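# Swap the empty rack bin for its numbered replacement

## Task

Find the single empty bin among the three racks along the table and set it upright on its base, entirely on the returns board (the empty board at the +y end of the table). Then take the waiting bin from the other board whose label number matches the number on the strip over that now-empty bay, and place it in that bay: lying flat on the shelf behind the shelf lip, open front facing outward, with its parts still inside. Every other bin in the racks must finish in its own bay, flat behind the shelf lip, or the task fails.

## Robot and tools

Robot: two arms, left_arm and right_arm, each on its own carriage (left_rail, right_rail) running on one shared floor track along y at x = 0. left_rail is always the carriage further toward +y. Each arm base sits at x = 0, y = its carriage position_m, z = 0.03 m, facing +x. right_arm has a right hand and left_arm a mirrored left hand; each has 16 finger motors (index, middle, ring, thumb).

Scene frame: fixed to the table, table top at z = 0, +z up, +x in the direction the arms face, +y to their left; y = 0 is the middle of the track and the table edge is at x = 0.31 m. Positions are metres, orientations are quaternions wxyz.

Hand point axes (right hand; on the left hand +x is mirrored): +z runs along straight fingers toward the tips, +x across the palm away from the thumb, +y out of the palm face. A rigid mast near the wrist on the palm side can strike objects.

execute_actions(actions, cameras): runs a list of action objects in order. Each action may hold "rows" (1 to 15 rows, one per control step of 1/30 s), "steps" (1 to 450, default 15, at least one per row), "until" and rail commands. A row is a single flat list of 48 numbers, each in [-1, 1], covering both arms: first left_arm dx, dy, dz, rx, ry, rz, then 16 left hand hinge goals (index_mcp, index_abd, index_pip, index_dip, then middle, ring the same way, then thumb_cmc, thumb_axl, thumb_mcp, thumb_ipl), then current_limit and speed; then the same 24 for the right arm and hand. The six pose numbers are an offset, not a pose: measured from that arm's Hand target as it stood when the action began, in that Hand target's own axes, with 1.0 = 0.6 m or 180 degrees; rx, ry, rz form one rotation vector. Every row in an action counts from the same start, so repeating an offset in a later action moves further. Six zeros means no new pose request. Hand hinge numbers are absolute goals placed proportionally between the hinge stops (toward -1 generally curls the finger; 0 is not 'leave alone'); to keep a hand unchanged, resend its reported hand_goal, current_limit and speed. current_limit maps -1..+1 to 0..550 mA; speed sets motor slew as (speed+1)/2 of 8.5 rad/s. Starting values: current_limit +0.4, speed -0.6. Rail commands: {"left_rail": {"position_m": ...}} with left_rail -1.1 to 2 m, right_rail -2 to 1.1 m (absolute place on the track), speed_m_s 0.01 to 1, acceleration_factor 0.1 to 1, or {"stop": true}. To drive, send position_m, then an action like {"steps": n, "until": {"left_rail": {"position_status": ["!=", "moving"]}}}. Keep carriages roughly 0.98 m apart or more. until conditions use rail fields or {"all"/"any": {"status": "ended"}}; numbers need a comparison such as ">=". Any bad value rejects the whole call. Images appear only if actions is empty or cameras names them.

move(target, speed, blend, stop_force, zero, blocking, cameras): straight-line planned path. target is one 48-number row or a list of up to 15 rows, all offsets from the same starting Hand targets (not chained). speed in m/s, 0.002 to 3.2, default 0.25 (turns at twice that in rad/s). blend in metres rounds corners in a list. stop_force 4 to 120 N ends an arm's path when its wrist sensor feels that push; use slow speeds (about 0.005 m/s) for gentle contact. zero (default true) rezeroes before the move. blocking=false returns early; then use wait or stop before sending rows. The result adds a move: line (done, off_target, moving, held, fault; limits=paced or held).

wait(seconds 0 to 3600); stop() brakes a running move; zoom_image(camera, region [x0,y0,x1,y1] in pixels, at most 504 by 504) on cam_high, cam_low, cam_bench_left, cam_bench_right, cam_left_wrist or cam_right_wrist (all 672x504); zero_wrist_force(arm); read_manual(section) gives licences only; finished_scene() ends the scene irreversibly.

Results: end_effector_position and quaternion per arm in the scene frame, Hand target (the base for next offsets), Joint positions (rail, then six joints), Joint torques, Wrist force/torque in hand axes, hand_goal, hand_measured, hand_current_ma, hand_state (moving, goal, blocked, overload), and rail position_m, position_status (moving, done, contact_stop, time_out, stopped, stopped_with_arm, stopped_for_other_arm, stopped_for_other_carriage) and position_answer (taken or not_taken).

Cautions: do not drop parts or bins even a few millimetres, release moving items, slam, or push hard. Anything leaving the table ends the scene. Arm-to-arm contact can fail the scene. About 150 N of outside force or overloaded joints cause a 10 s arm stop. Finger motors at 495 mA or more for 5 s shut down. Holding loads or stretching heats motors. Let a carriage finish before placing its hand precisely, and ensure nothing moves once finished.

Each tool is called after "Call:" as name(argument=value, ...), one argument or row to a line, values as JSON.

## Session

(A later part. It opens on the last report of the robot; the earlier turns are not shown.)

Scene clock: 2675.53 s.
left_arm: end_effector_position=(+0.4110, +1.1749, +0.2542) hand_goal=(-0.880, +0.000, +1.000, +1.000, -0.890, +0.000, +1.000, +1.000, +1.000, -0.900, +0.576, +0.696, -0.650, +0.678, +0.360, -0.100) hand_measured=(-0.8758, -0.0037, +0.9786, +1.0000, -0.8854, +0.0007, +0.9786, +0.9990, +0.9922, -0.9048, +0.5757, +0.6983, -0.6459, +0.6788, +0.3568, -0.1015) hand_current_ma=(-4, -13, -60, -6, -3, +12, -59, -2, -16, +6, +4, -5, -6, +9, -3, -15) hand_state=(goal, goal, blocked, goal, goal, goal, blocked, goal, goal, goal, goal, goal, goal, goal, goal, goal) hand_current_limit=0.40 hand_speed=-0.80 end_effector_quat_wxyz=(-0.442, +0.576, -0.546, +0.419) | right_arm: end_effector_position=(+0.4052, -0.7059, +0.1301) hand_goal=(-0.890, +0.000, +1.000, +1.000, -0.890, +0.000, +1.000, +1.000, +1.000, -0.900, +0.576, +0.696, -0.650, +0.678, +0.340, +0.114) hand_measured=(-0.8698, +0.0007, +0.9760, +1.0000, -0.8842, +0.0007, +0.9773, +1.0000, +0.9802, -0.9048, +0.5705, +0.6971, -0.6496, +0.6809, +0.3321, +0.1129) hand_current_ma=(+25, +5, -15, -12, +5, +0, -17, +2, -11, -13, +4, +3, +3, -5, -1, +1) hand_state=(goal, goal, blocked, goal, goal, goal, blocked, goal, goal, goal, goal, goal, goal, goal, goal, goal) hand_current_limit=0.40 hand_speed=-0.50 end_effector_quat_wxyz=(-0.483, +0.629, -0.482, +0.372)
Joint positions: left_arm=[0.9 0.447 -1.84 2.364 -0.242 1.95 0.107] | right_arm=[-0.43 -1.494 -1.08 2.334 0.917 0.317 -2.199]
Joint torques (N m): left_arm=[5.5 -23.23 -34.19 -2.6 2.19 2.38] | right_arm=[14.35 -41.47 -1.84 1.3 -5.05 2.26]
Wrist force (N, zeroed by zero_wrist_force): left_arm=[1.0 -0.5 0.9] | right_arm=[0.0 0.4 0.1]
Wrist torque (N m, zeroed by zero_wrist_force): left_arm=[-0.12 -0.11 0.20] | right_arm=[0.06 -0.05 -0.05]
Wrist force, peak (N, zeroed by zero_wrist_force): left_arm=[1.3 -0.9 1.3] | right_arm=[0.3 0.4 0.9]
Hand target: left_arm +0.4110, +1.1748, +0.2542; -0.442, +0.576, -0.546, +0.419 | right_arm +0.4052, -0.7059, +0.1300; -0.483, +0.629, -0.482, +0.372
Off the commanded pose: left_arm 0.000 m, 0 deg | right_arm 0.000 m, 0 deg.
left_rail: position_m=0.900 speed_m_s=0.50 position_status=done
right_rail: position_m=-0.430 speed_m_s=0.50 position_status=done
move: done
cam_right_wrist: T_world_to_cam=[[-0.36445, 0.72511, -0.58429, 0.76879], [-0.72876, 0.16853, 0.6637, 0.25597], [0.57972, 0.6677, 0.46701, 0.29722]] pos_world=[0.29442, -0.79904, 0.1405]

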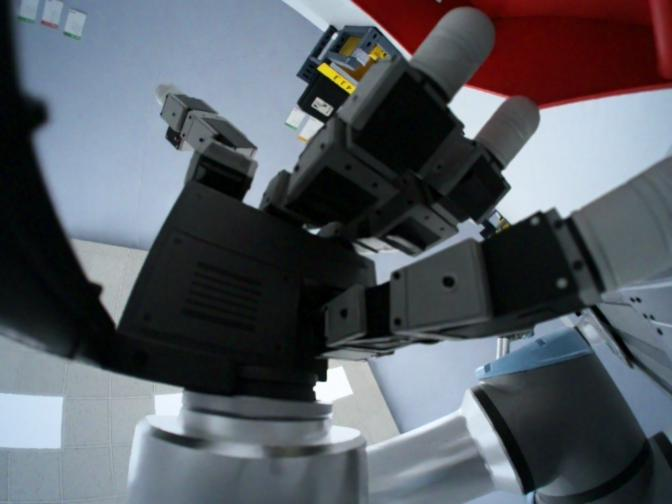

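Call:
move(
  target=[0,0,0,0,0,0,-0.88,0,1,1,-0.89,0,1,1,1,-0.9,0.576,0.696,-0.65,0.678,0.36,-0.1,0.4,-0.8,0,0.1207,0.0376,0,0,0,-0.89,0,1,1,-0.89,0,1,1,1,-0.9,0.576,0.696,-0.65,0.678,0.34,0.1135,0.4,-0.5],
  speed=0.03,
  stop_force=4,
  cameras=["cam_right_wrist"],
)

Call:
zoom_image(
  camera="cam_right_wrist",
  region=[332, 0, 672, 255],
)

Scene clock: 2731.20 s.
left_arm: end_effector_position=(+0.4110, +1.1748, +0.2542) hand_goal=(-0.880, +0.000, +1.000, +1.000, -0.890, +0.000, +1.000, +1.000, +1.000, -0.900, +0.576, +0.696, -0.650, +0.678, +0.360, -0.100) hand_measured=(-0.8746, -0.0037, +0.9773, +1.0000, -0.8854, +0.0007, +0.9786, +1.0000, +0.9922, -0.9048, +0.5757, +0.6983, -0.6471, +0.6788, +0.3568, -0.1015) hand_current_ma=(-1, -13, -46, +3, -2, +23, -57, -8, -19, +2, +0, -2, -6, +8, +2, -7) hand_state=(goal, goal, blocked, goal, goal, goal, blocked, goal, goal, goal, goal, goal, goal, goal, goal, goal) hand_current_limit=0.40 hand_speed=-0.80 end_effector_quat_wxyz=(-0.442, +0.576, -0.546, +0.419) | right_arm: end_effector_position=(+0.4083, -0.7053, +0.0542) hand_goal=(-0.890, +0.000, +1.000, +1.000, -0.890, +0.000, +1.000, +1.000, +1.000, -0.900, +0.576, +0.696, -0.650, +0.678, +0.340, +0.114) hand_measured=(-0.8710, -0.0008, +0.9760, +1.0000, -0.8842, +0.0007, +0.9760, +0.9990, +0.9802, -0.9048, +0.5705, +0.6983, -0.6496, +0.6798, +0.3321, +0.1129) hand_current_ma=(+22, +6, -5, -7, +7, -8, -13, +6, -2, -12, +4, +5, -7, -18, -7, +10) hand_state=(goal, goal, blocked, goal, goal, goal, blocked, goal, goal, goal, goal, goal, goal, goal, goal, goal) hand_current_limit=0.40 hand_speed=-0.50 end_effector_quat_wxyz=(-0.483, +0.629, -0.482, +0.372)
Joint positions: left_arm=[0.9 0.447 -1.84 2.364 -0.242 1.95 0.107] | right_arm=[-0.43 -1.485 -0.918 2.318 0.75 0.312 -2.176]
Joint torques (N m): left_arm=[4.59 -23.13 -26.82 -2.51 2.07 2.26] | right_arm=[14.86 -48.33 -11.08 0.68 -4.99 2.17]
Wrist force (N, zeroed by zero_wrist_force): left_arm=[1.1 -0.7 1.0] | right_arm=[-0.3 0.4 0.3]
Wrist torque (N m, zeroed by zero_wrist_force): left_arm=[-0.16 -0.10 0.21] | right_arm=[0.05 -0.01 -0.06]
Wrist force, peak (N, zeroed by zero_wrist_force): left_arm=[1.4 -0.5 1.5] | right_arm=[-0.4 0.8 0.8]
Hand target: left_arm +0.4110, +1.1748, +0.2542; -0.442, +0.576, -0.546, +0.419 | right_arm +0.4083, -0.7053, +0.0542; -0.483, +0.629, -0.482, +0.372
Off the commanded pose: left_arm 0.000 m, 0 deg | right_arm 0.000 m, 0 deg.
left_rail: position_m=0.900 speed_m_s=0.50 position_status=done
right_rail: position_m=-0.430 speed_m_s=0.50 position_status=done
move: done
cam_right_wrist: T_world_to_cam=[[-0.36445, 0.72511, -0.58429, 0.72519], [-0.72876, 0.16853, 0.6637, 0.30843], [0.57972, 0.6677, 0.46701, 0.33042]] pos_world=[0.29752, -0.79844, 0.0647]

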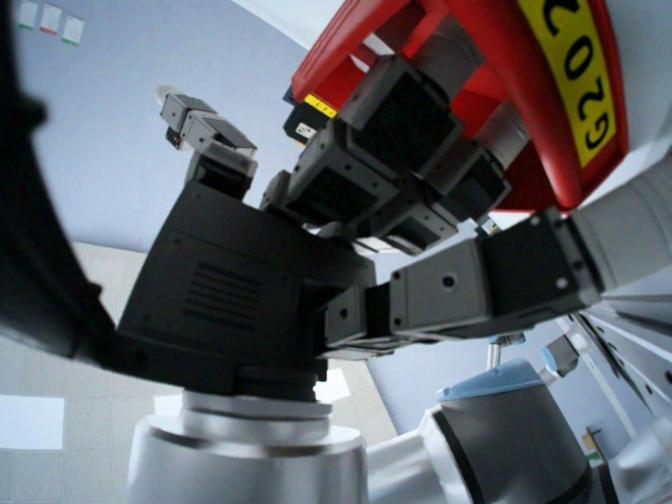

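Scaled by 1.482 from the camera's image (finer frame: 960x720).

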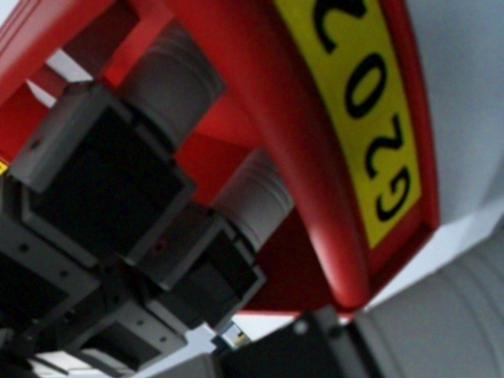

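Call:
move(
  target=[0,0,0,0,0,0,-0.88,0,1,1,-0.89,0,1,1,1,-0.9,0.576,0.696,-0.65,0.678,0.36,-0.1,0.4,-0.8,0,0.0052,-0.0193,0,0,0,-0.89,0,1,1,-0.89,0,1,1,1,-0.9,0.576,0.696,-0.65,0.678,0.34,0.1135,0.4,-0.5],
  speed=0.01,
  stop_force=4,
  cameras=["cam_right_wrist"],
)

Call:
zoom_image(
  camera="cam_right_wrist",
  region=[332, 0, 672, 255],
)

Scene clock: 2740.70 s.
left_arm: end_effector_position=(+0.4110, +1.1748, +0.2542) hand_goal=(-0.880, +0.000, +1.000, +1.000, -0.890, +0.000, +1.000, +1.000, +1.000, -0.900, +0.576, +0.696, -0.650, +0.678, +0.360, -0.100) hand_measured=(-0.8758, -0.0037, +0.9773, +1.0000, -0.8854, +0.0021, +0.9786, +1.0000, +0.9935, -0.9048, +0.5757, +0.6971, -0.6471, +0.6798, +0.3558, -0.1015) hand_current_ma=(+4, -10, -52, -14, -2, +15, -63, -6, -19, +13, -7, -2, -8, +13, -5, -11) hand_state=(goal, goal, blocked, goal, goal, goal, blocked, goal, goal, goal, goal, goal, goal, goal, goal, goal) hand_current_limit=0.40 hand_speed=-0.80 end_effector_quat_wxyz=(-0.442, +0.576, -0.546, +0.419) | right_arm: end_effector_position=(+0.3967, -0.7084, +0.0542) hand_goal=(-0.890, +0.000, +1.000, +1.000, -0.890, +0.000, +1.000, +1.000, +1.000, -0.900, +0.576, +0.696, -0.650, +0.678, +0.340, +0.114) hand_measured=(-0.8698, +0.0007, +0.9760, +0.9990, -0.8842, -0.0008, +0.9760, +0.9990, +0.9802, -0.9048, +0.5705, +0.6983, -0.6496, +0.6798, +0.3321, +0.1129) hand_current_ma=(+22, +10, -6, -19, +2, -2, -12, +8, -12, -9, +1, +5, +5, -9, +0, +10) hand_state=(goal, goal, blocked, goal, goal, goal, blocked, goal, goal, goal, goal, goal, goal, goal, goal, goal) hand_current_limit=0.40 hand_speed=-0.50 end_effector_quat_wxyz=(-0.483, +0.629, -0.482, +0.372)
Joint positions: left_arm=[0.9 0.447 -1.84 2.364 -0.242 1.95 0.107] | right_arm=[-0.43 -1.517 -0.904 2.332 0.801 0.331 -2.258]
Joint torques (N m): left_arm=[4.93 -22.85 -26.36 -2.53 2.09 1.93] | right_arm=[-8.82 -46.24 5.3 7.72 1.77 -1.66]
Wrist force (N, zeroed by zero_wrist_force): left_arm=[1.4 -0.4 1.1] | right_arm=[0.1 0.7 0.6]
Wrist torque (N m, zeroed by zero_wrist_force): left_arm=[-0.13 -0.15 0.23] | right_arm=[0.03 -0.11 0.19]
Wrist force, peak (N, zeroed by zero_wrist_force): left_arm=[1.4 -0.7 1.3] | right_arm=[-0.6 0.3 1.0]
Hand target: left_arm +0.4110, +1.1748, +0.2542; -0.442, +0.576, -0.546, +0.419 | right_arm +0.3967, -0.7084, +0.0542; -0.483, +0.629, -0.482, +0.372
Off the commanded pose: left_arm 0.000 m, 0 deg | right_arm 0.000 m, 0 deg.
left_rail: position_m=0.900 speed_m_s=0.50 position_status=done
right_rail: position_m=-0.430 speed_m_s=0.50 position_status=done
move: done
cam_right_wrist: T_world_to_cam=[[-0.36445, 0.72511, -0.58429, 0.72315], [-0.72876, 0.16853, 0.6637, 0.30057], [0.57972, 0.6677, 0.46701, 0.33926]] pos_world=[0.28592, -0.80154, 0.0646]

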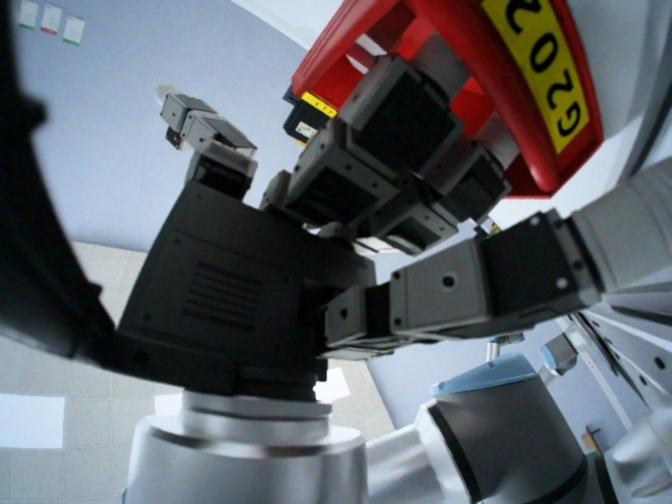

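Scaled by 1.482 from the camera's image (finer frame: 960x720).

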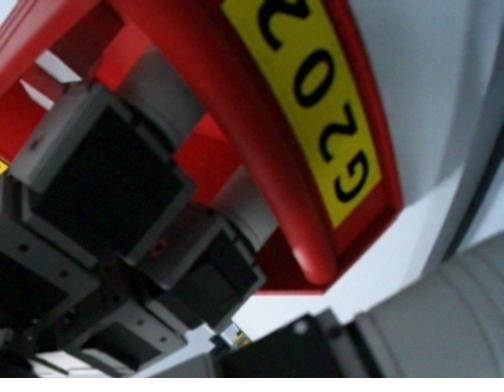

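Call:
execute_actions(
  actions=[
    {"rows":[[0,0,0,0,0,0,-0.88,0,1,1,-0.89,0,1,1,1,-0.9,0.576,0.696,-0.65,0.678,0.36,-0.1,0.4,-0.8,0,0,0,0,0,0,-0.89,0,1,1,-0.89,0,1,1,1,-0.9,0.576,0.696,-0.65,0.678,0.337,-0.211,0.4,-0.5]],"steps":40},
    {"rows":[[0,0,0,0,0,0,-0.88,0,1,1,-0.89,0,1,1,1,-0.9,0.576,0.696,-0.65,0.678,0.36,-0.1,0.4,-0.8,0,0,0,0,0,0,-0.95,0,1,1,-0.95,0,1,1,1,-0.9,0.576,0.696,-0.65,0.678,0.06,-0.211,0.4,-0.8]],"steps":75},
    {"rows":[[0,0,0,0,0,0,-0.88,0,1,1,-0.89,0,1,1,1,-0.9,0.576,0.696,-0.65,0.678,0.36,-0.1,0.4,-0.8,0,0,0,0,0,0,-1,0,1,1,-1,0,1,1,1,-0.9,0.576,0.696,-0.65,0.678,-0.05,-0.3,0.65,-0.8]],"steps":45},
  ],
  cameras=["cam_right_wrist"],
)

Call:
zoom_image(
  camera="cam_right_wrist",
  region=[332, 0, 672, 255],
)

Scene clock: 2758.30 s.
left_arm: end_effector_position=(+0.4110, +1.1748, +0.2542) hand_goal=(-0.880, +0.000, +1.000, +1.000, -0.890, +0.000, +1.000, +1.000, +1.000, -0.900, +0.576, +0.696, -0.650, +0.678, +0.360, -0.100) hand_measured=(-0.8758, -0.0037, +0.9786, +0.9990, -0.8866, +0.0007, +0.9786, +1.0000, +0.9922, -0.9048, +0.5757, +0.6971, -0.6471, +0.6788, +0.3568, -0.1015) hand_current_ma=(-3, -7, -52, -9, +0, +4, -60, -1, -26, +12, +1, +0, -2, +4, -6, -17) hand_state=(goal, goal, blocked, goal, goal, goal, blocked, goal, goal, goal, goal, goal, goal, goal, goal, goal) hand_current_limit=0.40 hand_speed=-0.80 end_effector_quat_wxyz=(-0.442, +0.576, -0.546, +0.419) | right_arm: end_effector_position=(+0.3967, -0.7084, +0.0542) hand_goal=(-1.000, +0.000, +1.000, +1.000, -1.000, +0.000, +1.000, +1.000, +1.000, -0.900, +0.576, +0.696, -0.650, +0.678, -0.050, -0.300) hand_measured=(-0.9156, +0.0007, +0.9773, +1.0000, -0.9204, +0.0007, +0.9773, +1.0000, +0.9802, -0.9033, +0.5705, +0.6983, -0.6496, +0.6798, +0.2282, -0.1816) hand_current_ma=(+105, +7, -5, -11, +92, -8, -23, +4, -10, -12, +0, +8, -1, -14, +458, +231) hand_state=(blocked, goal, blocked, goal, blocked, goal, blocked, goal, goal, goal, goal, goal, goal, goal, blocked, blocked) hand_current_limit=0.65 hand_speed=-0.80 end_effector_quat_wxyz=(-0.483, +0.629, -0.482, +0.372)
Joint positions: left_arm=[0.9 0.447 -1.84 2.364 -0.242 1.95 0.107] | right_arm=[-0.43 -1.517 -0.904 2.332 0.801 0.331 -2.258]
Joint torques (N m): left_arm=[4.53 -24.39 -26.13 -2.47 2.27 1.69] | right_arm=[-5.43 -50.14 5.49 4.51 -0.64 -1.47]
Wrist force (N, zeroed by zero_wrist_force): left_arm=[1.1 -0.2 1.2] | right_arm=[0.2 0.2 -0.6]
Wrist torque (N m, zeroed by zero_wrist_force): left_arm=[-0.11 -0.11 0.20] | right_arm=[-0.09 -0.11 0.17]
Wrist force, peak (N, zeroed by zero_wrist_force): left_arm=[1.5 -0.8 1.2] | right_arm=[0.0 0.7 1.6]
Hand target: left_arm +0.4110, +1.1748, +0.2542; -0.442, +0.576, -0.546, +0.419 | right_arm +0.3967, -0.7084, +0.0542; -0.483, +0.629, -0.482, +0.372
Off the commanded pose: left_arm 0.000 m, 0 deg | right_arm 0.000 m, 0 deg.
left_rail: position_m=0.900 speed_m_s=0.50 position_status=done
right_rail: position_m=-0.430 speed_m_s=0.50 position_status=done
cam_right_wrist: T_world_to_cam=[[-0.36449, 0.72512, -0.58425, 0.72317], [-0.72874, 0.16848, 0.66374, 0.30053], [0.57972, 0.6677, 0.46701, 0.33926]] pos_world=[0.28592, -0.80154, 0.0646]

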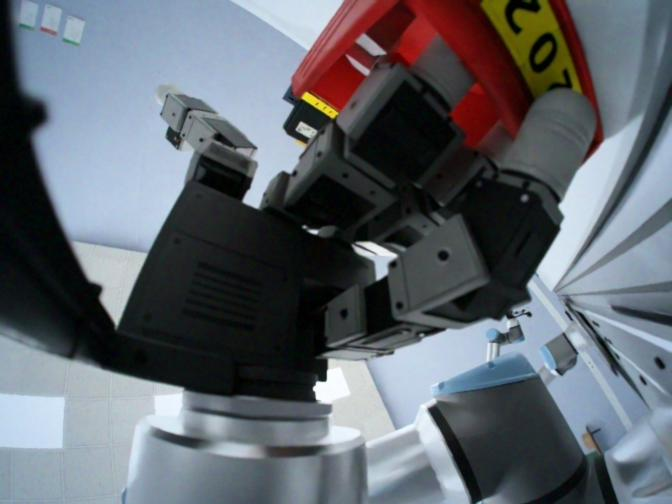

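Scaled by 1.482 from the camera's image (finer frame: 960x720).

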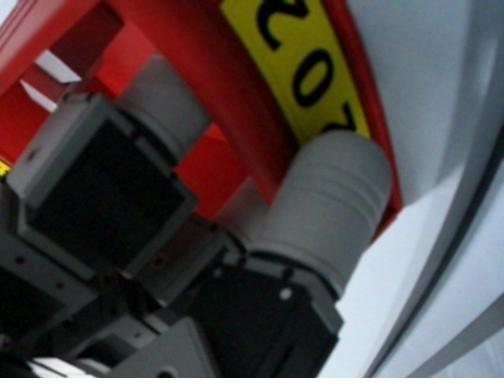

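Call:
move(
  target=[0,0,0,0,0,0,-0.88,0,1,1,-0.89,0,1,1,1,-0.9,0.576,0.696,-0.65,0.678,0.36,-0.1,0.4,-0.8,0.0216,-0.0208,0.0778,0,0.102,0.0273,-1,0,1,1,-1,0,1,1,1,-0.9,0.576,0.696,-0.65,0.678,-0.08,-0.32,0.7,-0.8],
  speed=0.04,
  cameras=["cam_right_wrist", "cam_high"],
)

Call:
zoom_image(
  camera="cam_right_wrist",
  region=[332, 0, 672, 255],
)

Call:
zoom_image(
  camera="cam_high",
  region=[40, 384, 200, 504],
)

Scene clock: 2780.77 s.
left_arm: end_effector_position=(+0.4110, +1.1748, +0.2542) hand_goal=(-0.880, +0.000, +1.000, +1.000, -0.890, +0.000, +1.000, +1.000, +1.000, -0.900, +0.576, +0.696, -0.650, +0.678, +0.360, -0.100) hand_measured=(-0.8746, -0.0037, +0.9773, +1.0000, -0.8854, +0.0021, +0.9786, +1.0000, +0.9935, -0.9048, +0.5757, +0.6983, -0.6471, +0.6788, +0.3558, -0.1015) hand_current_ma=(+1, -12, -59, +1, +4, +8, -60, +2, -19, +10, -1, +1, +0, +4, -1, -10) hand_state=(goal, goal, blocked, goal, goal, goal, blocked, goal, goal, goal, goal, goal, goal, goal, goal, goal) hand_current_limit=0.40 hand_speed=-0.80 end_effector_quat_wxyz=(-0.442, +0.576, -0.546, +0.419) | right_arm: end_effector_position=(+0.4467, -0.7084, +0.0543) hand_goal=(-1.000, +0.000, +1.000, +1.000, -1.000, +0.000, +1.000, +1.000, +1.000, -0.900, +0.576, +0.696, -0.650, +0.678, -0.080, -0.320) hand_measured=(-0.9168, +0.0021, +0.9773, +0.9990, -0.9180, +0.0021, +0.9786, +1.0000, +0.9802, -0.9048, +0.5705, +0.6971, -0.6496, +0.6809, +0.2292, -0.1844) hand_current_ma=(+105, +7, -9, -13, +101, -5, -15, +4, -11, -15, +9, +5, +4, -9, +467, +287) hand_state=(blocked, goal, blocked, goal, blocked, goal, blocked, goal, goal, goal, goal, goal, goal, goal, blocked, blocked) hand_current_limit=0.70 hand_speed=-0.80 end_effector_quat_wxyz=(-0.415, +0.541, -0.579, +0.447)
Joint positions: left_arm=[0.9 0.447 -1.84 2.364 -0.242 1.95 0.107] | right_arm=[-0.43 -1.39 -1.293 2.428 -0.318 0.359 -0.787]
Joint torques (N m): left_arm=[4.45 -23.58 -26.28 -2.54 1.98 1.5] | right_arm=[14.76 -50.91 -10.69 -0.68 1.8 2.05]
Wrist force (N, zeroed by zero_wrist_force): left_arm=[0.8 -0.6 1.0] | right_arm=[-0.7 1.3 0.5]
Wrist torque (N m, zeroed by zero_wrist_force): left_arm=[-0.13 -0.07 0.18] | right_arm=[-0.01 -0.04 -0.06]
Wrist force, peak (N, zeroed by zero_wrist_force): left_arm=[1.4 -0.7 1.4] | right_arm=[-0.8 2.1 0.4]
Hand target: left_arm +0.4110, +1.1748, +0.2542; -0.442, +0.576, -0.546, +0.419 | right_arm +0.4467, -0.7084, +0.0543; -0.415, +0.541, -0.579, +0.447
Off the commanded pose: left_arm 0.000 m, 0 deg | right_arm 0.000 m, 0 deg.
left_rail: position_m=0.900 speed_m_s=0.50 position_status=done
right_rail: position_m=-0.430 speed_m_s=0.50 position_status=done
move: done
cam_right_wrist: T_world_to_cam=[[-0.10807, 0.80455, -0.58396, 0.68328], [-0.63478, 0.39622, 0.66337, 0.45628], [0.7651, 0.44238, 0.4679, 0.06781]] pos_world=[0.31161, -0.76052, 0.0646]
Images, in order (width x height): cam_high 672x504, cam_right_wrist 672x504.

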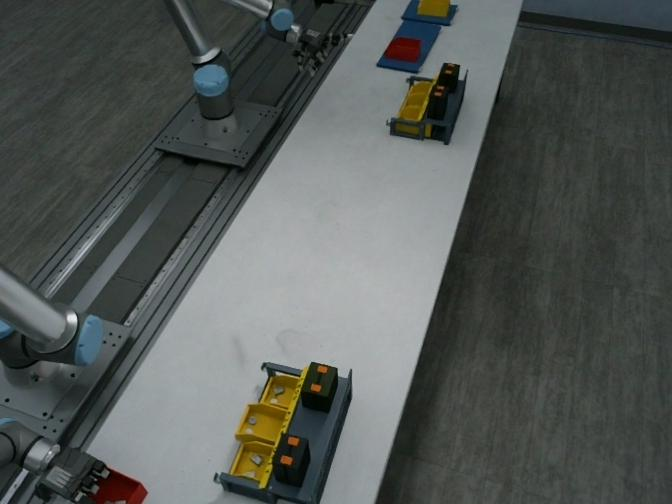

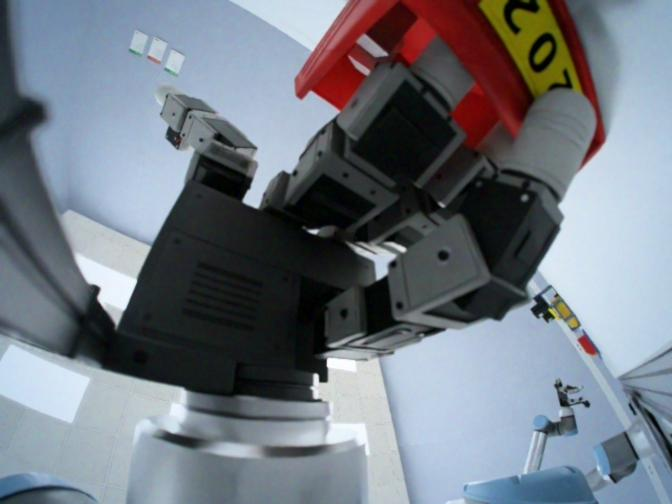

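Scaled by 1.482 from the camera's image (finer frame: 960x720).

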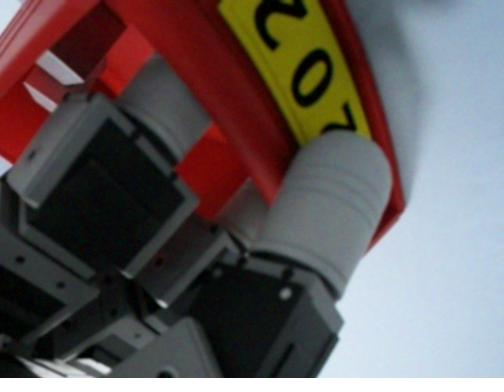

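Scaled by 3.150.

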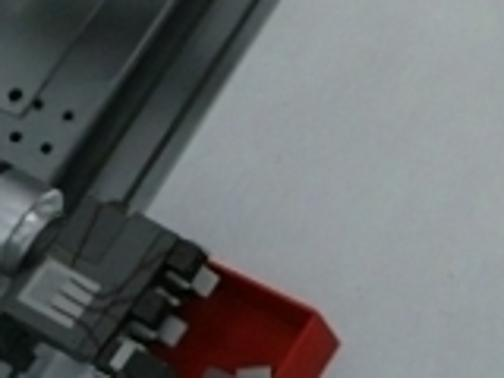

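Call:
execute_actions(
  actions=[
    {"right_rail":{"position_m":-2.0,"speed_m_s":0.2,"acceleration_factor":0.12},"steps":450,"until":{"right_rail":{"position_status":["!=","moving"]}}},
  ],
  cameras=["cam_right_wrist", "cam_bench_right"],
)

Call:
zoom_image(
  camera="cam_right_wrist",
  region=[332, 0, 672, 255],
)

Call:
zoom_image(
  camera="cam_bench_right",
  region=[200, 220, 360, 400],
)

Scene clock: 2803.57 s.
left_arm: end_effector_position=(+0.4110, +1.1748, +0.2542) hand_goal=(-0.880, +0.000, +1.000, +1.000, -0.890, +0.000, +1.000, +1.000, +1.000, -0.900, +0.576, +0.696, -0.650, +0.678, +0.360, -0.100) hand_measured=(-0.8758, -0.0037, +0.9786, +0.9990, -0.8854, +0.0007, +0.9786, +1.0000, +0.9922, -0.9048, +0.5757, +0.6971, -0.6471, +0.6788, +0.3568, -0.1006) hand_current_ma=(+4, -13, -57, -9, -7, +15, -56, -12, -19, +2, -3, -2, -7, +5, -10, -12) hand_state=(goal, goal, blocked, goal, goal, goal, blocked, goal, goal, goal, goal, goal, goal, goal, goal, goal) hand_current_limit=0.40 hand_speed=-0.80 end_effector_quat_wxyz=(-0.442, +0.576, -0.546, +0.419) | right_arm: end_effector_position=(+0.4467, -2.2783, +0.0543) hand_goal=(-1.000, +0.000, +1.000, +1.000, -1.000, +0.000, +1.000, +1.000, +1.000, -0.900, +0.576, +0.696, -0.650, +0.678, -0.080, -0.320) hand_measured=(-0.9349, -0.0008, +0.9760, +1.0000, -0.8963, +0.0051, +0.9799, +1.0000, +0.9802, -0.9048, +0.5705, +0.6983, -0.6534, +0.6830, +0.2292, -0.1835) hand_current_ma=(+76, +2, +0, -8, +138, -11, -9, +6, -8, -9, -3, +9, -2, -9, +475, +285) hand_state=(blocked, goal, blocked, goal, blocked, goal, goal, goal, goal, goal, goal, goal, goal, goal, blocked, blocked) hand_current_limit=0.70 hand_speed=-0.80 end_effector_quat_wxyz=(-0.415, +0.541, -0.579, +0.447)
Joint positions: left_arm=[0.9 0.447 -1.84 2.364 -0.242 1.95 0.107] | right_arm=[-2 -1.39 -1.293 2.428 -0.318 0.36 -0.786]
Joint torques (N m): left_arm=[4.96 -24.44 -26.63 -2.61 2.1 1.01] | right_arm=[-8.88 -44.53 -15.64 2.39 1.97 1.96]
Wrist force (N, zeroed by zero_wrist_force): left_arm=[1.1 -0.5 1.0] | right_arm=[-0.9 1.2 1.1]
Wrist torque (N m, zeroed by zero_wrist_force): left_arm=[-0.14 -0.11 0.20] | right_arm=[-0.01 -0.08 -0.08]
Wrist force, peak (N, zeroed by zero_wrist_force): left_arm=[1.5 -0.7 1.5] | right_arm=[-1.0 2.1 0.6]
Hand target: left_arm +0.4110, +1.1748, +0.2542; -0.442, +0.576, -0.546, +0.419 | right_arm +0.4467, -2.2783, +0.0543; -0.415, +0.541, -0.579, +0.447
Off the commanded pose: left_arm 0.000 m, 0 deg | right_arm 0.000 m, 0 deg.
left_rail: position_m=0.900 speed_m_s=0.50 position_status=done
right_rail: position_m=-2.000 speed_m_s=0.20 position_status=done
cam_right_wrist: T_world_to_cam=[[-0.10796, 0.80456, -0.58398, 1.94624], [-0.63476, 0.3963, 0.66334, 1.07846], [0.76513, 0.4423, 0.46792, 0.76206]] pos_world=[0.31161, -2.33032, 0.0646]
Images, in order (width x height): cam_bench_right 672x504, cam_right_wrist 672x504.

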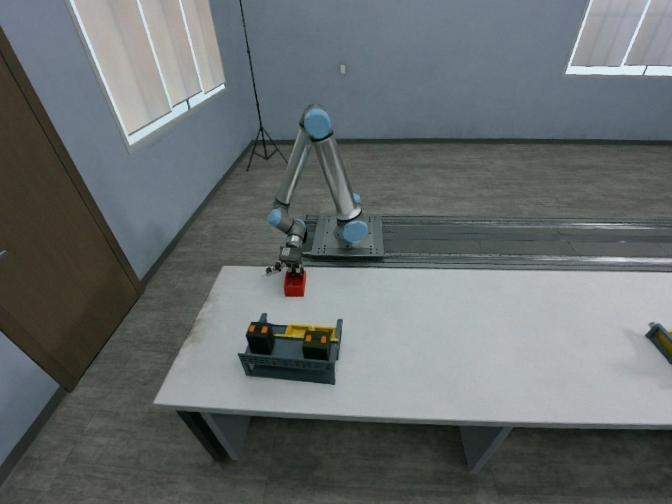

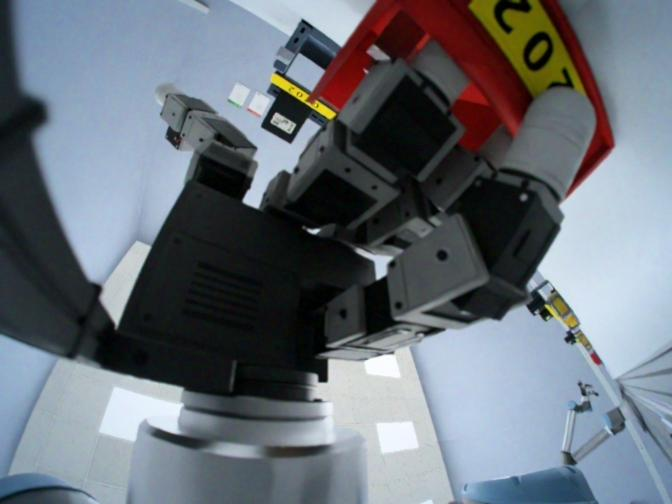

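Scaled by 1.482 from the camera's image (finer frame: 960x720).

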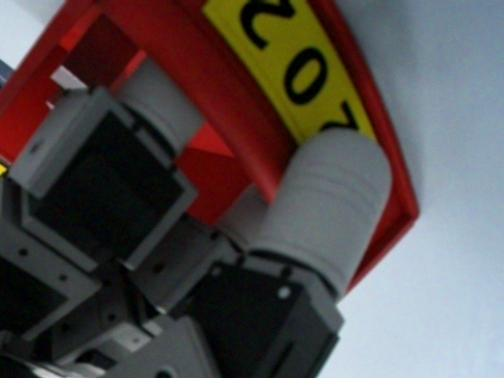

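Scaled by 2.800.

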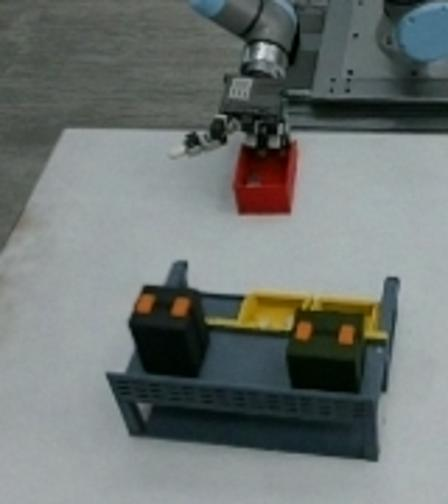

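Call:
execute_actions(
  actions=[
    {"rows":[[0,0,0,0,0,0,-0.88,0,1,1,-0.89,0,1,1,1,-0.9,0.576,0.696,-0.65,0.678,0.36,-0.1,0.4,-0.8,0,0,0,0,0,0,-0.93,0,1,1,-0.9,0,1,1,1,-0.9,0.576,0.696,-0.65,0.678,0.2,-0.18,0.4,-0.85]],"steps":30},
    {"rows":[[0,0,0,0,0,0,-0.88,0,1,1,-0.89,0,1,1,1,-0.9,0.576,0.696,-0.65,0.678,0.36,-0.1,0.4,-0.8,0,0,0,0,0,0,-0.89,0,1,1,-0.87,0,1,1,1,-0.9,0.576,0.696,-0.65,0.678,0.36,-0.1,0.4,-0.85]],"steps":60},
  ],
)

Call:
move(
  target=[
    [0,0,0,0,0,0,-0.88,0,1,1,-0.89,0,1,1,1,-0.9,0.576,0.696,-0.65,0.678,0.36,-0.1,0.4,-0.8,0,-0.0042,0.0155,0,0,0,-0.89,0,1,1,-0.87,0,1,1,1,-0.9,0.576,0.696,-0.65,0.678,0.36,-0.1,0.4,-0.8],
    [0,0,0,0,0,0,-0.88,0,1,1,-0.89,0,1,1,1,-0.9,0.576,0.696,-0.65,0.678,0.36,-0.1,0.4,-0.8,0,-0.2296,-0.0448,0,0,0,-0.89,0,1,1,-0.87,0,1,1,1,-0.9,0.576,0.696,-0.65,0.678,0.36,-0.1,0.4,-0.8],
  ],
  speed=[0.03, 0.1],
  cameras=["cam_right_wrist", "cam_bench_right"],
)

Call:
zoom_image(
  camera="cam_bench_right",
  region=[240, 230, 360, 320],
)

Call:
zoom_image(
  camera="cam_right_wrist",
  region=[252, 0, 672, 315],
)

Scene clock: 2929.57 s.
left_arm: end_effector_position=(+0.4110, +1.1748, +0.2542) hand_goal=(-0.880, +0.000, +1.000, +1.000, -0.890, +0.000, +1.000, +1.000, +1.000, -0.900, +0.576, +0.696, -0.650, +0.678, +0.360, -0.100) hand_measured=(-0.8746, -0.0037, +0.9773, +1.0000, -0.8854, +0.0007, +0.9786, +1.0000, +0.9935, -0.9048, +0.5744, +0.6971, -0.6471, +0.6798, +0.3558, -0.1006) hand_current_ma=(+1, -13, -56, -7, +6, +12, -67, -9, -19, +5, -4, -7, +2, +3, -11, -14) hand_state=(goal, goal, blocked, goal, goal, goal, blocked, goal, goal, goal, goal, goal, goal, goal, goal, goal) hand_current_limit=0.40 hand_speed=-0.80 end_effector_quat_wxyz=(-0.442, +0.576, -0.546, +0.419) | right_arm: end_effector_position=(+0.4467, -2.2783, +0.0543) hand_goal=(-0.890, +0.000, +1.000, +1.000, -0.870, +0.000, +1.000, +1.000, +1.000, -0.900, +0.576, +0.696, -0.650, +0.678, +0.360, -0.100) hand_measured=(-0.8842, +0.0007, +0.9760, +1.0000, -0.8637, +0.0007, +0.9760, +1.0000, +0.9802, -0.9048, +0.5705, +0.6971, -0.6496, +0.6830, +0.3519, -0.1034) hand_current_ma=(+12, +6, -10, -6, +11, -3, -17, +5, -6, -17, +4, +15, +2, -6, -1, +10) hand_state=(goal, goal, blocked, goal, goal, goal, blocked, goal, goal, goal, goal, goal, goal, goal, goal, goal) hand_current_limit=0.40 hand_speed=-0.85 end_effector_quat_wxyz=(-0.415, +0.541, -0.579, +0.447)
Joint positions: left_arm=[0.9 0.447 -1.84 2.364 -0.242 1.95 0.107] | right_arm=[-2 -1.39 -1.293 2.428 -0.318 0.36 -0.786]
Joint torques (N m): left_arm=[4.04 -24.63 -26.31 -2.6 2.19 0.99] | right_arm=[-9.33 -42.54 -18.96 4.44 -0.87 1.79]
Wrist force (N, zeroed by zero_wrist_force): left_arm=[0.9 -0.5 1.1] | right_arm=[0.1 0.2 0.8]
Wrist torque (N m, zeroed by zero_wrist_force): left_arm=[-0.14 -0.09 0.19] | right_arm=[-0.06 -0.05 0.01]
Wrist force, peak (N, zeroed by zero_wrist_force): left_arm=[1.4 -0.5 1.5] | right_arm=[-1.2 1.7 0.9]
Hand target: left_arm +0.4110, +1.1748, +0.2542; -0.442, +0.576, -0.546, +0.419 | right_arm +0.4467, -2.2783, +0.0543; -0.415, +0.541, -0.579, +0.447
Off the commanded pose: left_arm 0.000 m, 0 deg | right_arm 0.000 m, 0 deg.
left_rail: position_m=0.900 speed_m_s=0.50 position_status=done
right_rail: position_m=-2.000 speed_m_s=0.20 position_status=done

Scene clock: 2932.10 s.
left_arm: end_effector_position=(+0.4110, +1.1748, +0.2542) hand_goal=(-0.880, +0.000, +1.000, +1.000, -0.890, +0.000, +1.000, +1.000, +1.000, -0.900, +0.576, +0.696, -0.650, +0.678, +0.360, -0.100) hand_measured=(-0.8746, -0.0037, +0.9786, +1.0000, -0.8866, +0.0007, +0.9786, +1.0000, +0.9935, -0.9048, +0.5757, +0.6983, -0.6471, +0.6788, +0.3558, -0.1006) hand_current_ma=(+10, -10, -55, -4, -6, +15, -62, -10, -14, +2, +0, -1, -4, +10, -10, -11) hand_state=(goal, goal, blocked, goal, goal, goal, blocked, goal, goal, goal, goal, goal, goal, goal, goal, goal) hand_current_limit=0.40 hand_speed=-0.80 end_effector_quat_wxyz=(-0.442, +0.576, -0.546, +0.419) | right_arm: end_effector_position=(+0.4561, -2.2786, +0.1943) hand_goal=(-0.890, +0.000, +1.000, +1.000, -0.870, +0.000, +1.000, +1.000, +1.000, -0.900, +0.576, +0.696, -0.650, +0.678, +0.360, -0.100) hand_measured=(-0.8842, -0.0008, +0.9760, +1.0000, -0.8637, +0.0007, +0.9773, +1.0000, +0.9802, -0.9048, +0.5705, +0.6971, -0.6496, +0.6830, +0.3509, -0.1034) hand_current_ma=(+8, +12, -9, -11, +2, -5, -19, +11, -7, -9, +1, +9, -7, -13, -3, +4) hand_state=(goal, goal, blocked, goal, goal, goal, blocked, goal, goal, goal, goal, goal, goal, goal, goal, goal) hand_current_limit=0.40 hand_speed=-0.80 end_effector_quat_wxyz=(-0.415, +0.541, -0.579, +0.447)
Joint positions: left_arm=[0.9 0.447 -1.84 2.364 -0.242 1.95 0.107] | right_arm=[-2 -1.362 -1.569 2.337 -0.003 0.379 -0.731]
Joint torques (N m): left_arm=[5.38 -24.07 -26.59 -2.51 2.16 0.96] | right_arm=[-8.42 -40.16 -38.19 5.87 -4.48 -1.67]
Wrist force (N, zeroed by zero_wrist_force): left_arm=[0.8 -0.3 1.1] | right_arm=[0.0 0.5 0.9]
Wrist torque (N m, zeroed by zero_wrist_force): left_arm=[-0.11 -0.07 0.17] | right_arm=[-0.04 -0.01 0.22]
Wrist force, peak (N, zeroed by zero_wrist_force): left_arm=[1.4 -0.3 1.5] | right_arm=[0.4 1.3 0.7]
Hand target: left_arm +0.4110, +1.1748, +0.2542; -0.442, +0.576, -0.546, +0.419 | right_arm +0.4561, -2.2786, +0.1943; -0.415, +0.541, -0.579, +0.447
Off the commanded pose: left_arm 0.000 m, 0 deg | right_arm 0.000 m, 0 deg.
left_rail: position_m=0.900 speed_m_s=0.50 position_status=done
right_rail: position_m=-2.000 speed_m_s=0.20 position_status=done
move: done
cam_right_wrist: T_world_to_cam=[[-0.10796, 0.80456, -0.58398, 2.0292], [-0.63476, 0.3963, 0.66334, 0.99174], [0.76513, 0.4423, 0.46792, 0.68954]] pos_world=[0.32101, -2.33062, 0.2045]
Images, in order (width x height): cam_bench_right 672x504, cam_right_wrist 672x504.

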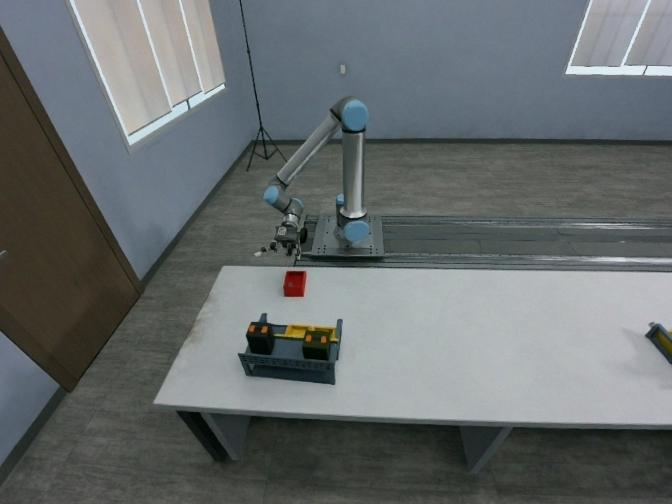

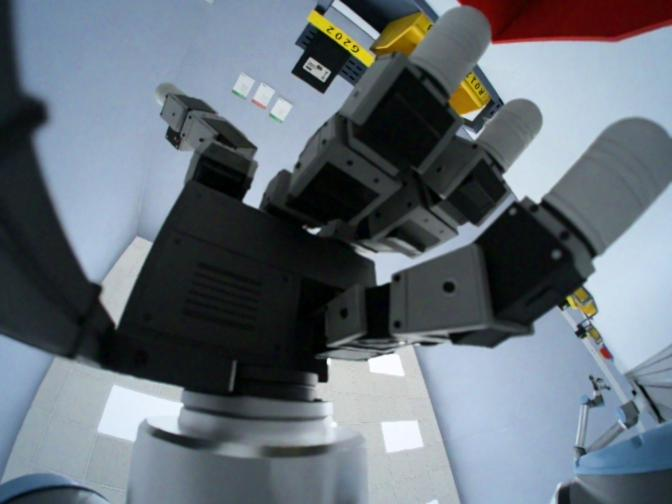

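Scaled by 4.200.

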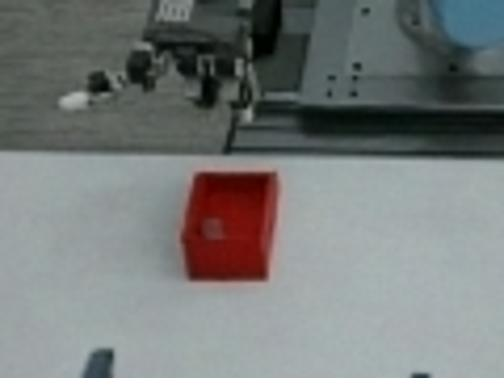

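Scaled by 1.200 from the camera's image (finer frame: 960x720).

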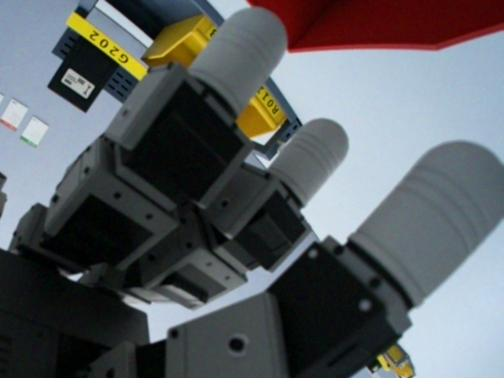

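Call:
move(
  target=[0,0,0,0,0,0,-0.88,0,1,1,-0.89,0,1,1,1,-0.9,0.576,0.696,-0.65,0.678,0.36,-0.1,0.4,-0.8,-0.0242,-0.0115,0.2617,-0.0833,0,0,-0.74,0,1,1,-0.74,0,1,1,1,-0.9,0.576,0.696,-0.65,0.678,0.169,0.168,0.4,-0.6],
  speed=0.1,
  cameras=["cam_right_wrist", "cam_bench_right"],
)

Call:
zoom_image(
  camera="cam_right_wrist",
  region=[252, 0, 672, 315],
)

Call:
zoom_image(
  camera="cam_bench_right",
  region=[240, 230, 360, 320],
)

Scene clock: 2955.30 s.
left_arm: end_effector_position=(+0.4110, +1.1748, +0.2542) hand_goal=(-0.880, +0.000, +1.000, +1.000, -0.890, +0.000, +1.000, +1.000, +1.000, -0.900, +0.576, +0.696, -0.650, +0.678, +0.360, -0.100) hand_measured=(-0.8746, -0.0037, +0.9786, +1.0000, -0.8866, +0.0007, +0.9786, +1.0000, +0.9935, -0.9048, +0.5757, +0.6983, -0.6471, +0.6798, +0.3568, -0.1006) hand_current_ma=(+6, -6, -64, +0, -6, +16, -57, -8, -19, +5, -1, -7, +1, +4, -11, -9) hand_state=(goal, goal, blocked, goal, goal, goal, blocked, goal, goal, goal, goal, goal, goal, goal, goal, goal) hand_current_limit=0.40 hand_speed=-0.80 end_effector_quat_wxyz=(-0.442, +0.576, -0.546, +0.419) | right_arm: end_effector_position=(+0.6102, -2.2750, +0.1607) hand_goal=(-0.740, +0.000, +1.000, +1.000, -0.740, +0.000, +1.000, +1.000, +1.000, -0.900, +0.576, +0.696, -0.650, +0.678, +0.170, +0.168) hand_measured=(-0.7347, +0.0007, +0.9760, +1.0000, -0.7323, +0.0007, +0.9760, +1.0000, +0.9802, -0.9004, +0.5705, +0.6971, -0.6496, +0.6820, +0.1678, +0.1662) hand_current_ma=(+8, +17, -5, -8, +9, -2, -14, +4, -9, -12, +4, +10, -7, -6, +3, +5) hand_state=(goal, goal, blocked, goal, goal, goal, blocked, goal, goal, goal, goal, goal, goal, goal, goal, goal) hand_current_limit=0.40 hand_speed=-0.60 end_effector_quat_wxyz=(-0.341, +0.590, -0.633, +0.367)
Joint positions: left_arm=[0.9 0.447 -1.84 2.364 -0.242 1.95 0.107] | right_arm=[-2 -0.918 -1.359 2.045 0.028 0.864 -0.515]
Joint torques (N m): left_arm=[4.55 -23.99 -26.66 -2.47 2.05 0.85] | right_arm=[14.18 -38.66 -41.88 5.08 2.81 2.17]
Wrist force (N, zeroed by zero_wrist_force): left_arm=[1.2 -0.6 1.1] | right_arm=[0.3 0.3 0.9]
Wrist torque (N m, zeroed by zero_wrist_force): left_arm=[-0.15 -0.12 0.22] | right_arm=[-0.10 -0.08 0.06]
Wrist force, peak (N, zeroed by zero_wrist_force): left_arm=[1.2 -0.7 1.4] | right_arm=[0.4 0.0 1.7]
Hand target: left_arm +0.4110, +1.1748, +0.2542; -0.442, +0.576, -0.546, +0.419 | right_arm +0.6103, -2.2750, +0.1607; -0.341, +0.590, -0.633, +0.367
Off the commanded pose: left_arm 0.000 m, 0 deg | right_arm 0.000 m, 0 deg.
left_rail: position_m=0.900 speed_m_s=0.50 position_status=done
right_rail: position_m=-2.000 speed_m_s=0.20 position_status=done
move: done
cam_right_wrist: T_world_to_cam=[[-0.25248, 0.81493, -0.52167, 2.1252], [-0.44094, 0.383, 0.81172, 0.93799], [0.86129, 0.43497, 0.26263, 0.54346]] pos_world=[0.4821, -2.32753, 0.20455]
Images, in order (width x height): cam_bench_right 672x504, cam_right_wrist 672x504.

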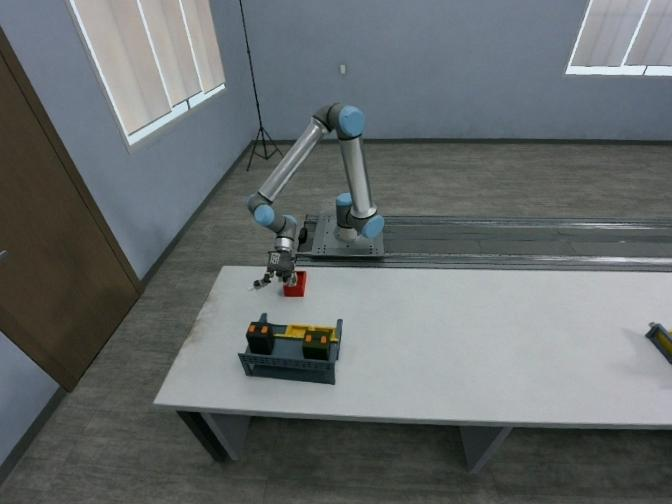

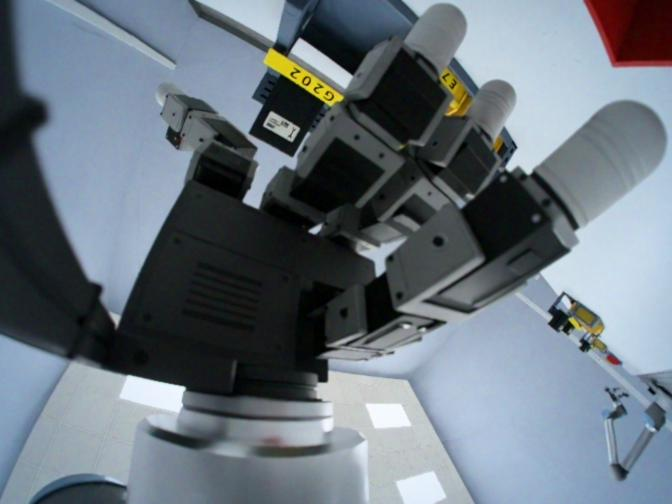

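Scaled by 1.200 from the camera's image (finer frame: 960x720).

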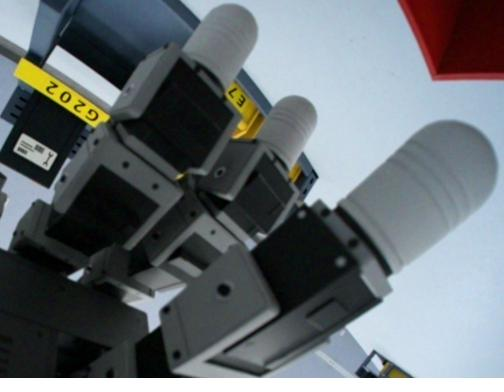

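Scaled by 4.200.

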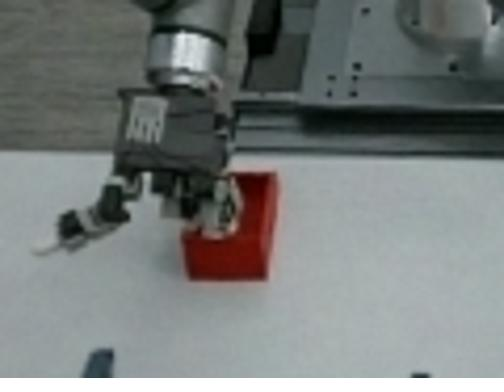

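Call:
move(
  target=[0,0,0,0,0,0,-0.88,0,1,1,-0.89,0,1,1,1,-0.9,0.576,0.696,-0.65,0.678,0.36,-0.1,0.4,-0.8,-0.0083,0.1207,0.0601,0,0,0,-0.74,0,1,1,-0.74,0,1,1,1,-0.9,0.576,0.696,-0.65,0.678,0.169,0.168,0.4,-0.6],
  speed=0.03,
  stop_force=4,
  cameras=["cam_right_wrist", "cam_bench_right"],
)

Call:
zoom_image(
  camera="cam_right_wrist",
  region=[252, 0, 672, 315],
)

Call:
zoom_image(
  camera="cam_bench_right",
  region=[240, 230, 360, 320],
)

Scene clock: 2980.07 s.
left_arm: end_effector_position=(+0.4110, +1.1748, +0.2542) hand_goal=(-0.880, +0.000, +1.000, +1.000, -0.890, +0.000, +1.000, +1.000, +1.000, -0.900, +0.576, +0.696, -0.650, +0.678, +0.360, -0.100) hand_measured=(-0.8746, -0.0037, +0.9773, +1.0000, -0.8866, +0.0007, +0.9786, +1.0000, +0.9922, -0.9048, +0.5757, +0.6971, -0.6471, +0.6788, +0.3568, -0.1015) hand_current_ma=(+1, -5, -51, -6, +1, +15, -60, -5, -22, +7, -6, +0, -6, +5, -3, -12) hand_state=(goal, goal, blocked, goal, goal, goal, blocked, goal, goal, goal, goal, goal, goal, goal, goal, goal) hand_current_limit=0.40 hand_speed=-0.80 end_effector_quat_wxyz=(-0.442, +0.576, -0.546, +0.419) | right_arm: end_effector_position=(+0.6058, -2.2699, +0.0799) hand_goal=(-0.740, +0.000, +1.000, +1.000, -0.740, +0.000, +1.000, +1.000, +1.000, -0.900, +0.576, +0.696, -0.650, +0.678, +0.170, +0.168) hand_measured=(-0.7335, -0.0008, +0.9760, +1.0000, -0.7323, -0.0008, +0.9760, +0.9990, +0.9802, -0.9018, +0.5705, +0.6983, -0.6496, +0.6820, +0.1688, +0.1662) hand_current_ma=(+8, +5, -3, -11, +8, -2, -23, +12, -9, -7, -3, +12, +3, -4, +2, +17) hand_state=(goal, goal, blocked, goal, goal, goal, blocked, goal, goal, goal, goal, goal, goal, goal, goal, goal) hand_current_limit=0.40 hand_speed=-0.60 end_effector_quat_wxyz=(-0.341, +0.590, -0.633, +0.367)
Joint positions: left_arm=[0.9 0.447 -1.84 2.364 -0.242 1.95 0.107] | right_arm=[-2 -0.918 -1.264 2.11 -0.132 0.864 -0.515]
Joint torques (N m): left_arm=[4.29 -23.94 -26.49 -2.57 1.98 0.44] | right_arm=[-9.59 -43.74 -21.23 -1.67 -4.11 1.71]
Wrist force (N, zeroed by zero_wrist_force): left_arm=[0.9 -0.6 1.3] | right_arm=[0.1 0.0 0.6]
Wrist torque (N m, zeroed by zero_wrist_force): left_arm=[-0.16 -0.07 0.18] | right_arm=[-0.16 -0.05 0.16]
Wrist force, peak (N, zeroed by zero_wrist_force): left_arm=[1.1 -0.9 1.6] | right_arm=[0.2 0.5 1.2]
Hand target: left_arm +0.4110, +1.1748, +0.2542; -0.442, +0.576, -0.546, +0.419 | right_arm +0.6058, -2.2699, +0.0799; -0.341, +0.590, -0.633, +0.367
Off the commanded pose: left_arm 0.000 m, 0 deg | right_arm 0.000 m, 0 deg.
left_rail: position_m=0.900 speed_m_s=0.50 position_status=done
right_rail: position_m=-2.000 speed_m_s=0.20 position_status=done
move: done
cam_right_wrist: T_world_to_cam=[[-0.25256, 0.81493, -0.52163, 2.07778], [-0.44085, 0.38298, 0.81178, 0.99957], [0.86132, 0.43498, 0.26254, 0.56615]] pos_world=[0.4778, -2.32233, 0.12375]
Images, in order (width x height): cam_bench_right 672x504, cam_right_wrist 672x504.

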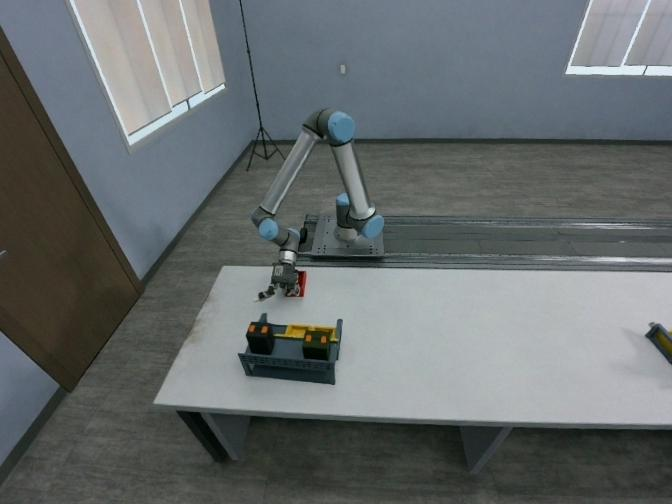

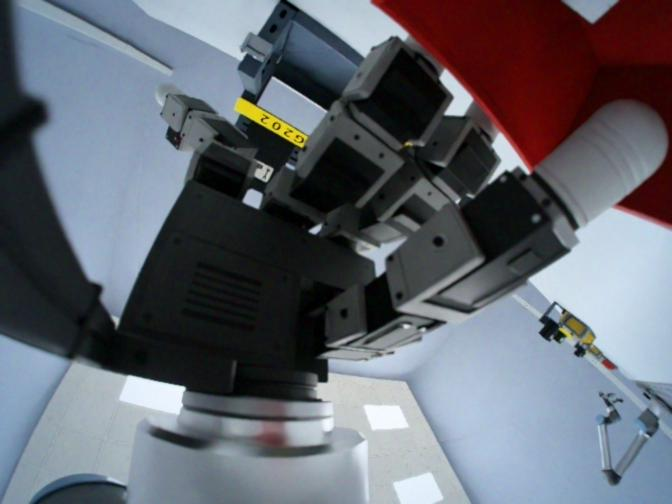

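Scaled by 1.200 from the camera's image (finer frame: 960x720).

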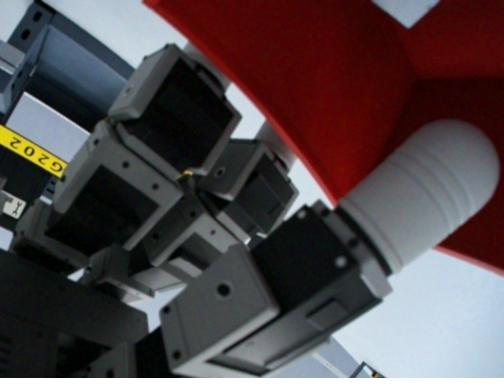

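Scaled by 4.200.

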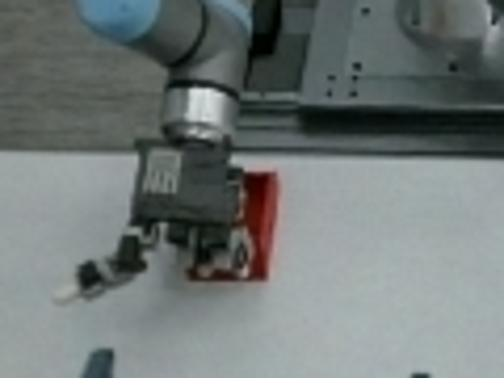

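Call:
move(
  target=[0,0,0,0,0,0,-0.88,0,1,1,-0.89,0,1,1,1,-0.9,0.576,0.696,-0.65,0.678,0.36,-0.1,0.4,-0.8,0,0.0133,-0.0231,0,0,0,-0.74,0,1,1,-0.74,0,1,1,1,-0.9,0.576,0.696,-0.65,0.678,0.169,0.168,0.4,-0.6],
  speed=0.01,
  stop_force=4,
  cameras=["cam_right_wrist"],
)

Call:
zoom_image(
  camera="cam_right_wrist",
  region=[252, 0, 672, 315],
)

Scene clock: 2993.10 s.
left_arm: end_effector_position=(+0.4110, +1.1748, +0.2542) hand_goal=(-0.880, +0.000, +1.000, +1.000, -0.890, +0.000, +1.000, +1.000, +1.000, -0.900, +0.576, +0.696, -0.650, +0.678, +0.360, -0.100) hand_measured=(-0.8758, -0.0037, +0.9786, +0.9990, -0.8854, +0.0007, +0.9786, +1.0000, +0.9935, -0.9048, +0.5757, +0.6983, -0.6471, +0.6798, +0.3568, -0.1006) hand_current_ma=(+0, -4, -47, +2, +6, +10, -57, -10, -22, +8, -8, +1, -6, +3, +4, -9) hand_state=(goal, goal, blocked, goal, goal, goal, blocked, goal, goal, goal, goal, goal, goal, goal, goal, goal) hand_current_limit=0.40 hand_speed=-0.80 end_effector_quat_wxyz=(-0.442, +0.576, -0.546, +0.419) | right_arm: end_effector_position=(+0.5899, -2.2688, +0.0799) hand_goal=(-0.740, +0.000, +1.000, +1.000, -0.740, +0.000, +1.000, +1.000, +1.000, -0.900, +0.576, +0.696, -0.650, +0.678, +0.170, +0.168) hand_measured=(-0.7335, +0.0007, +0.9773, +1.0000, -0.7057, -0.0008, +0.9773, +1.0000, +0.9802, -0.9018, +0.5705, +0.6971, -0.6496, +0.6820, +0.1688, +0.1662) hand_current_ma=(+13, +4, -9, -8, +31, -8, -15, +9, -5, -9, +0, +5, +0, -3, +3, +7) hand_state=(goal, goal, blocked, goal, blocked, goal, blocked, goal, goal, goal, goal, goal, goal, goal, goal, goal) hand_current_limit=0.40 hand_speed=-0.60 end_effector_quat_wxyz=(-0.341, +0.590, -0.633, +0.367)
Joint positions: left_arm=[0.9 0.447 -1.84 2.364 -0.242 1.95 0.107] | right_arm=[-2 -0.944 -1.279 2.136 -0.128 0.845 -0.537]
Joint torques (N m): left_arm=[3.59 -23.57 -26.88 -2.56 1.89 0.49] | right_arm=[-11.04 -64.39 -19.61 5.83 -4.12 -1.39]
Wrist force (N, zeroed by zero_wrist_force): left_arm=[1.0 -0.5 1.0] | right_arm=[0.4 -0.7 1.7]
Wrist torque (N m, zeroed by zero_wrist_force): left_arm=[-0.13 -0.10 0.19] | right_arm=[-0.11 -0.11 0.17]
Wrist force, peak (N, zeroed by zero_wrist_force): left_arm=[1.5 -0.6 1.6] | right_arm=[0.3 -0.2 2.2]
Hand target: left_arm +0.4110, +1.1748, +0.2542; -0.442, +0.576, -0.546, +0.419 | right_arm +0.5899, -2.2688, +0.0799; -0.341, +0.590, -0.633, +0.367
Off the commanded pose: left_arm 0.000 m, 0 deg | right_arm 0.000 m, 0 deg.
left_rail: position_m=0.900 speed_m_s=0.50 position_status=done
right_rail: position_m=-2.000 speed_m_s=0.20 position_status=done
move: done
cam_right_wrist: T_world_to_cam=[[-0.25256, 0.81493, -0.52163, 2.07286], [-0.44085, 0.38298, 0.81178, 0.99215], [0.86132, 0.43498, 0.26254, 0.57937]] pos_world=[0.4619, -2.32123, 0.12375]

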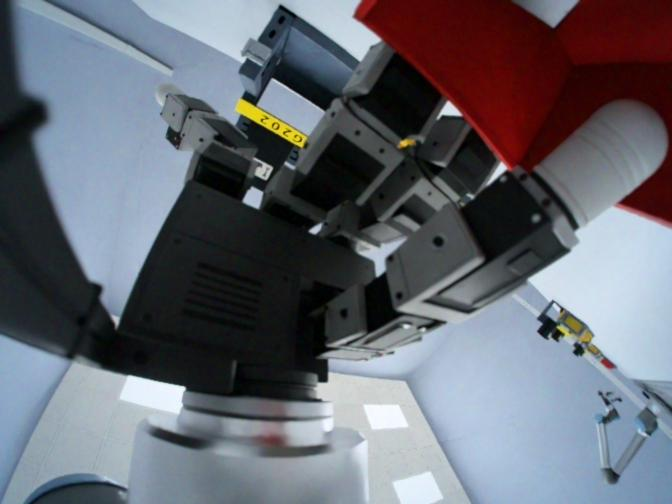

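Scaled by 1.200 from the camera's image (finer frame: 960x720).

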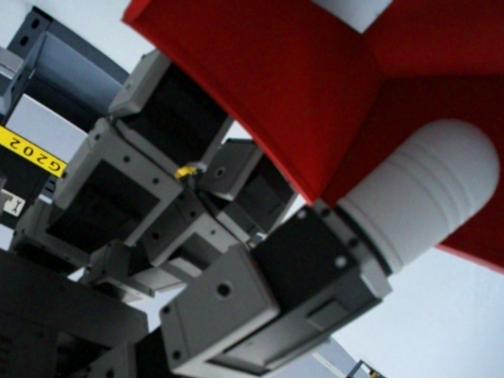

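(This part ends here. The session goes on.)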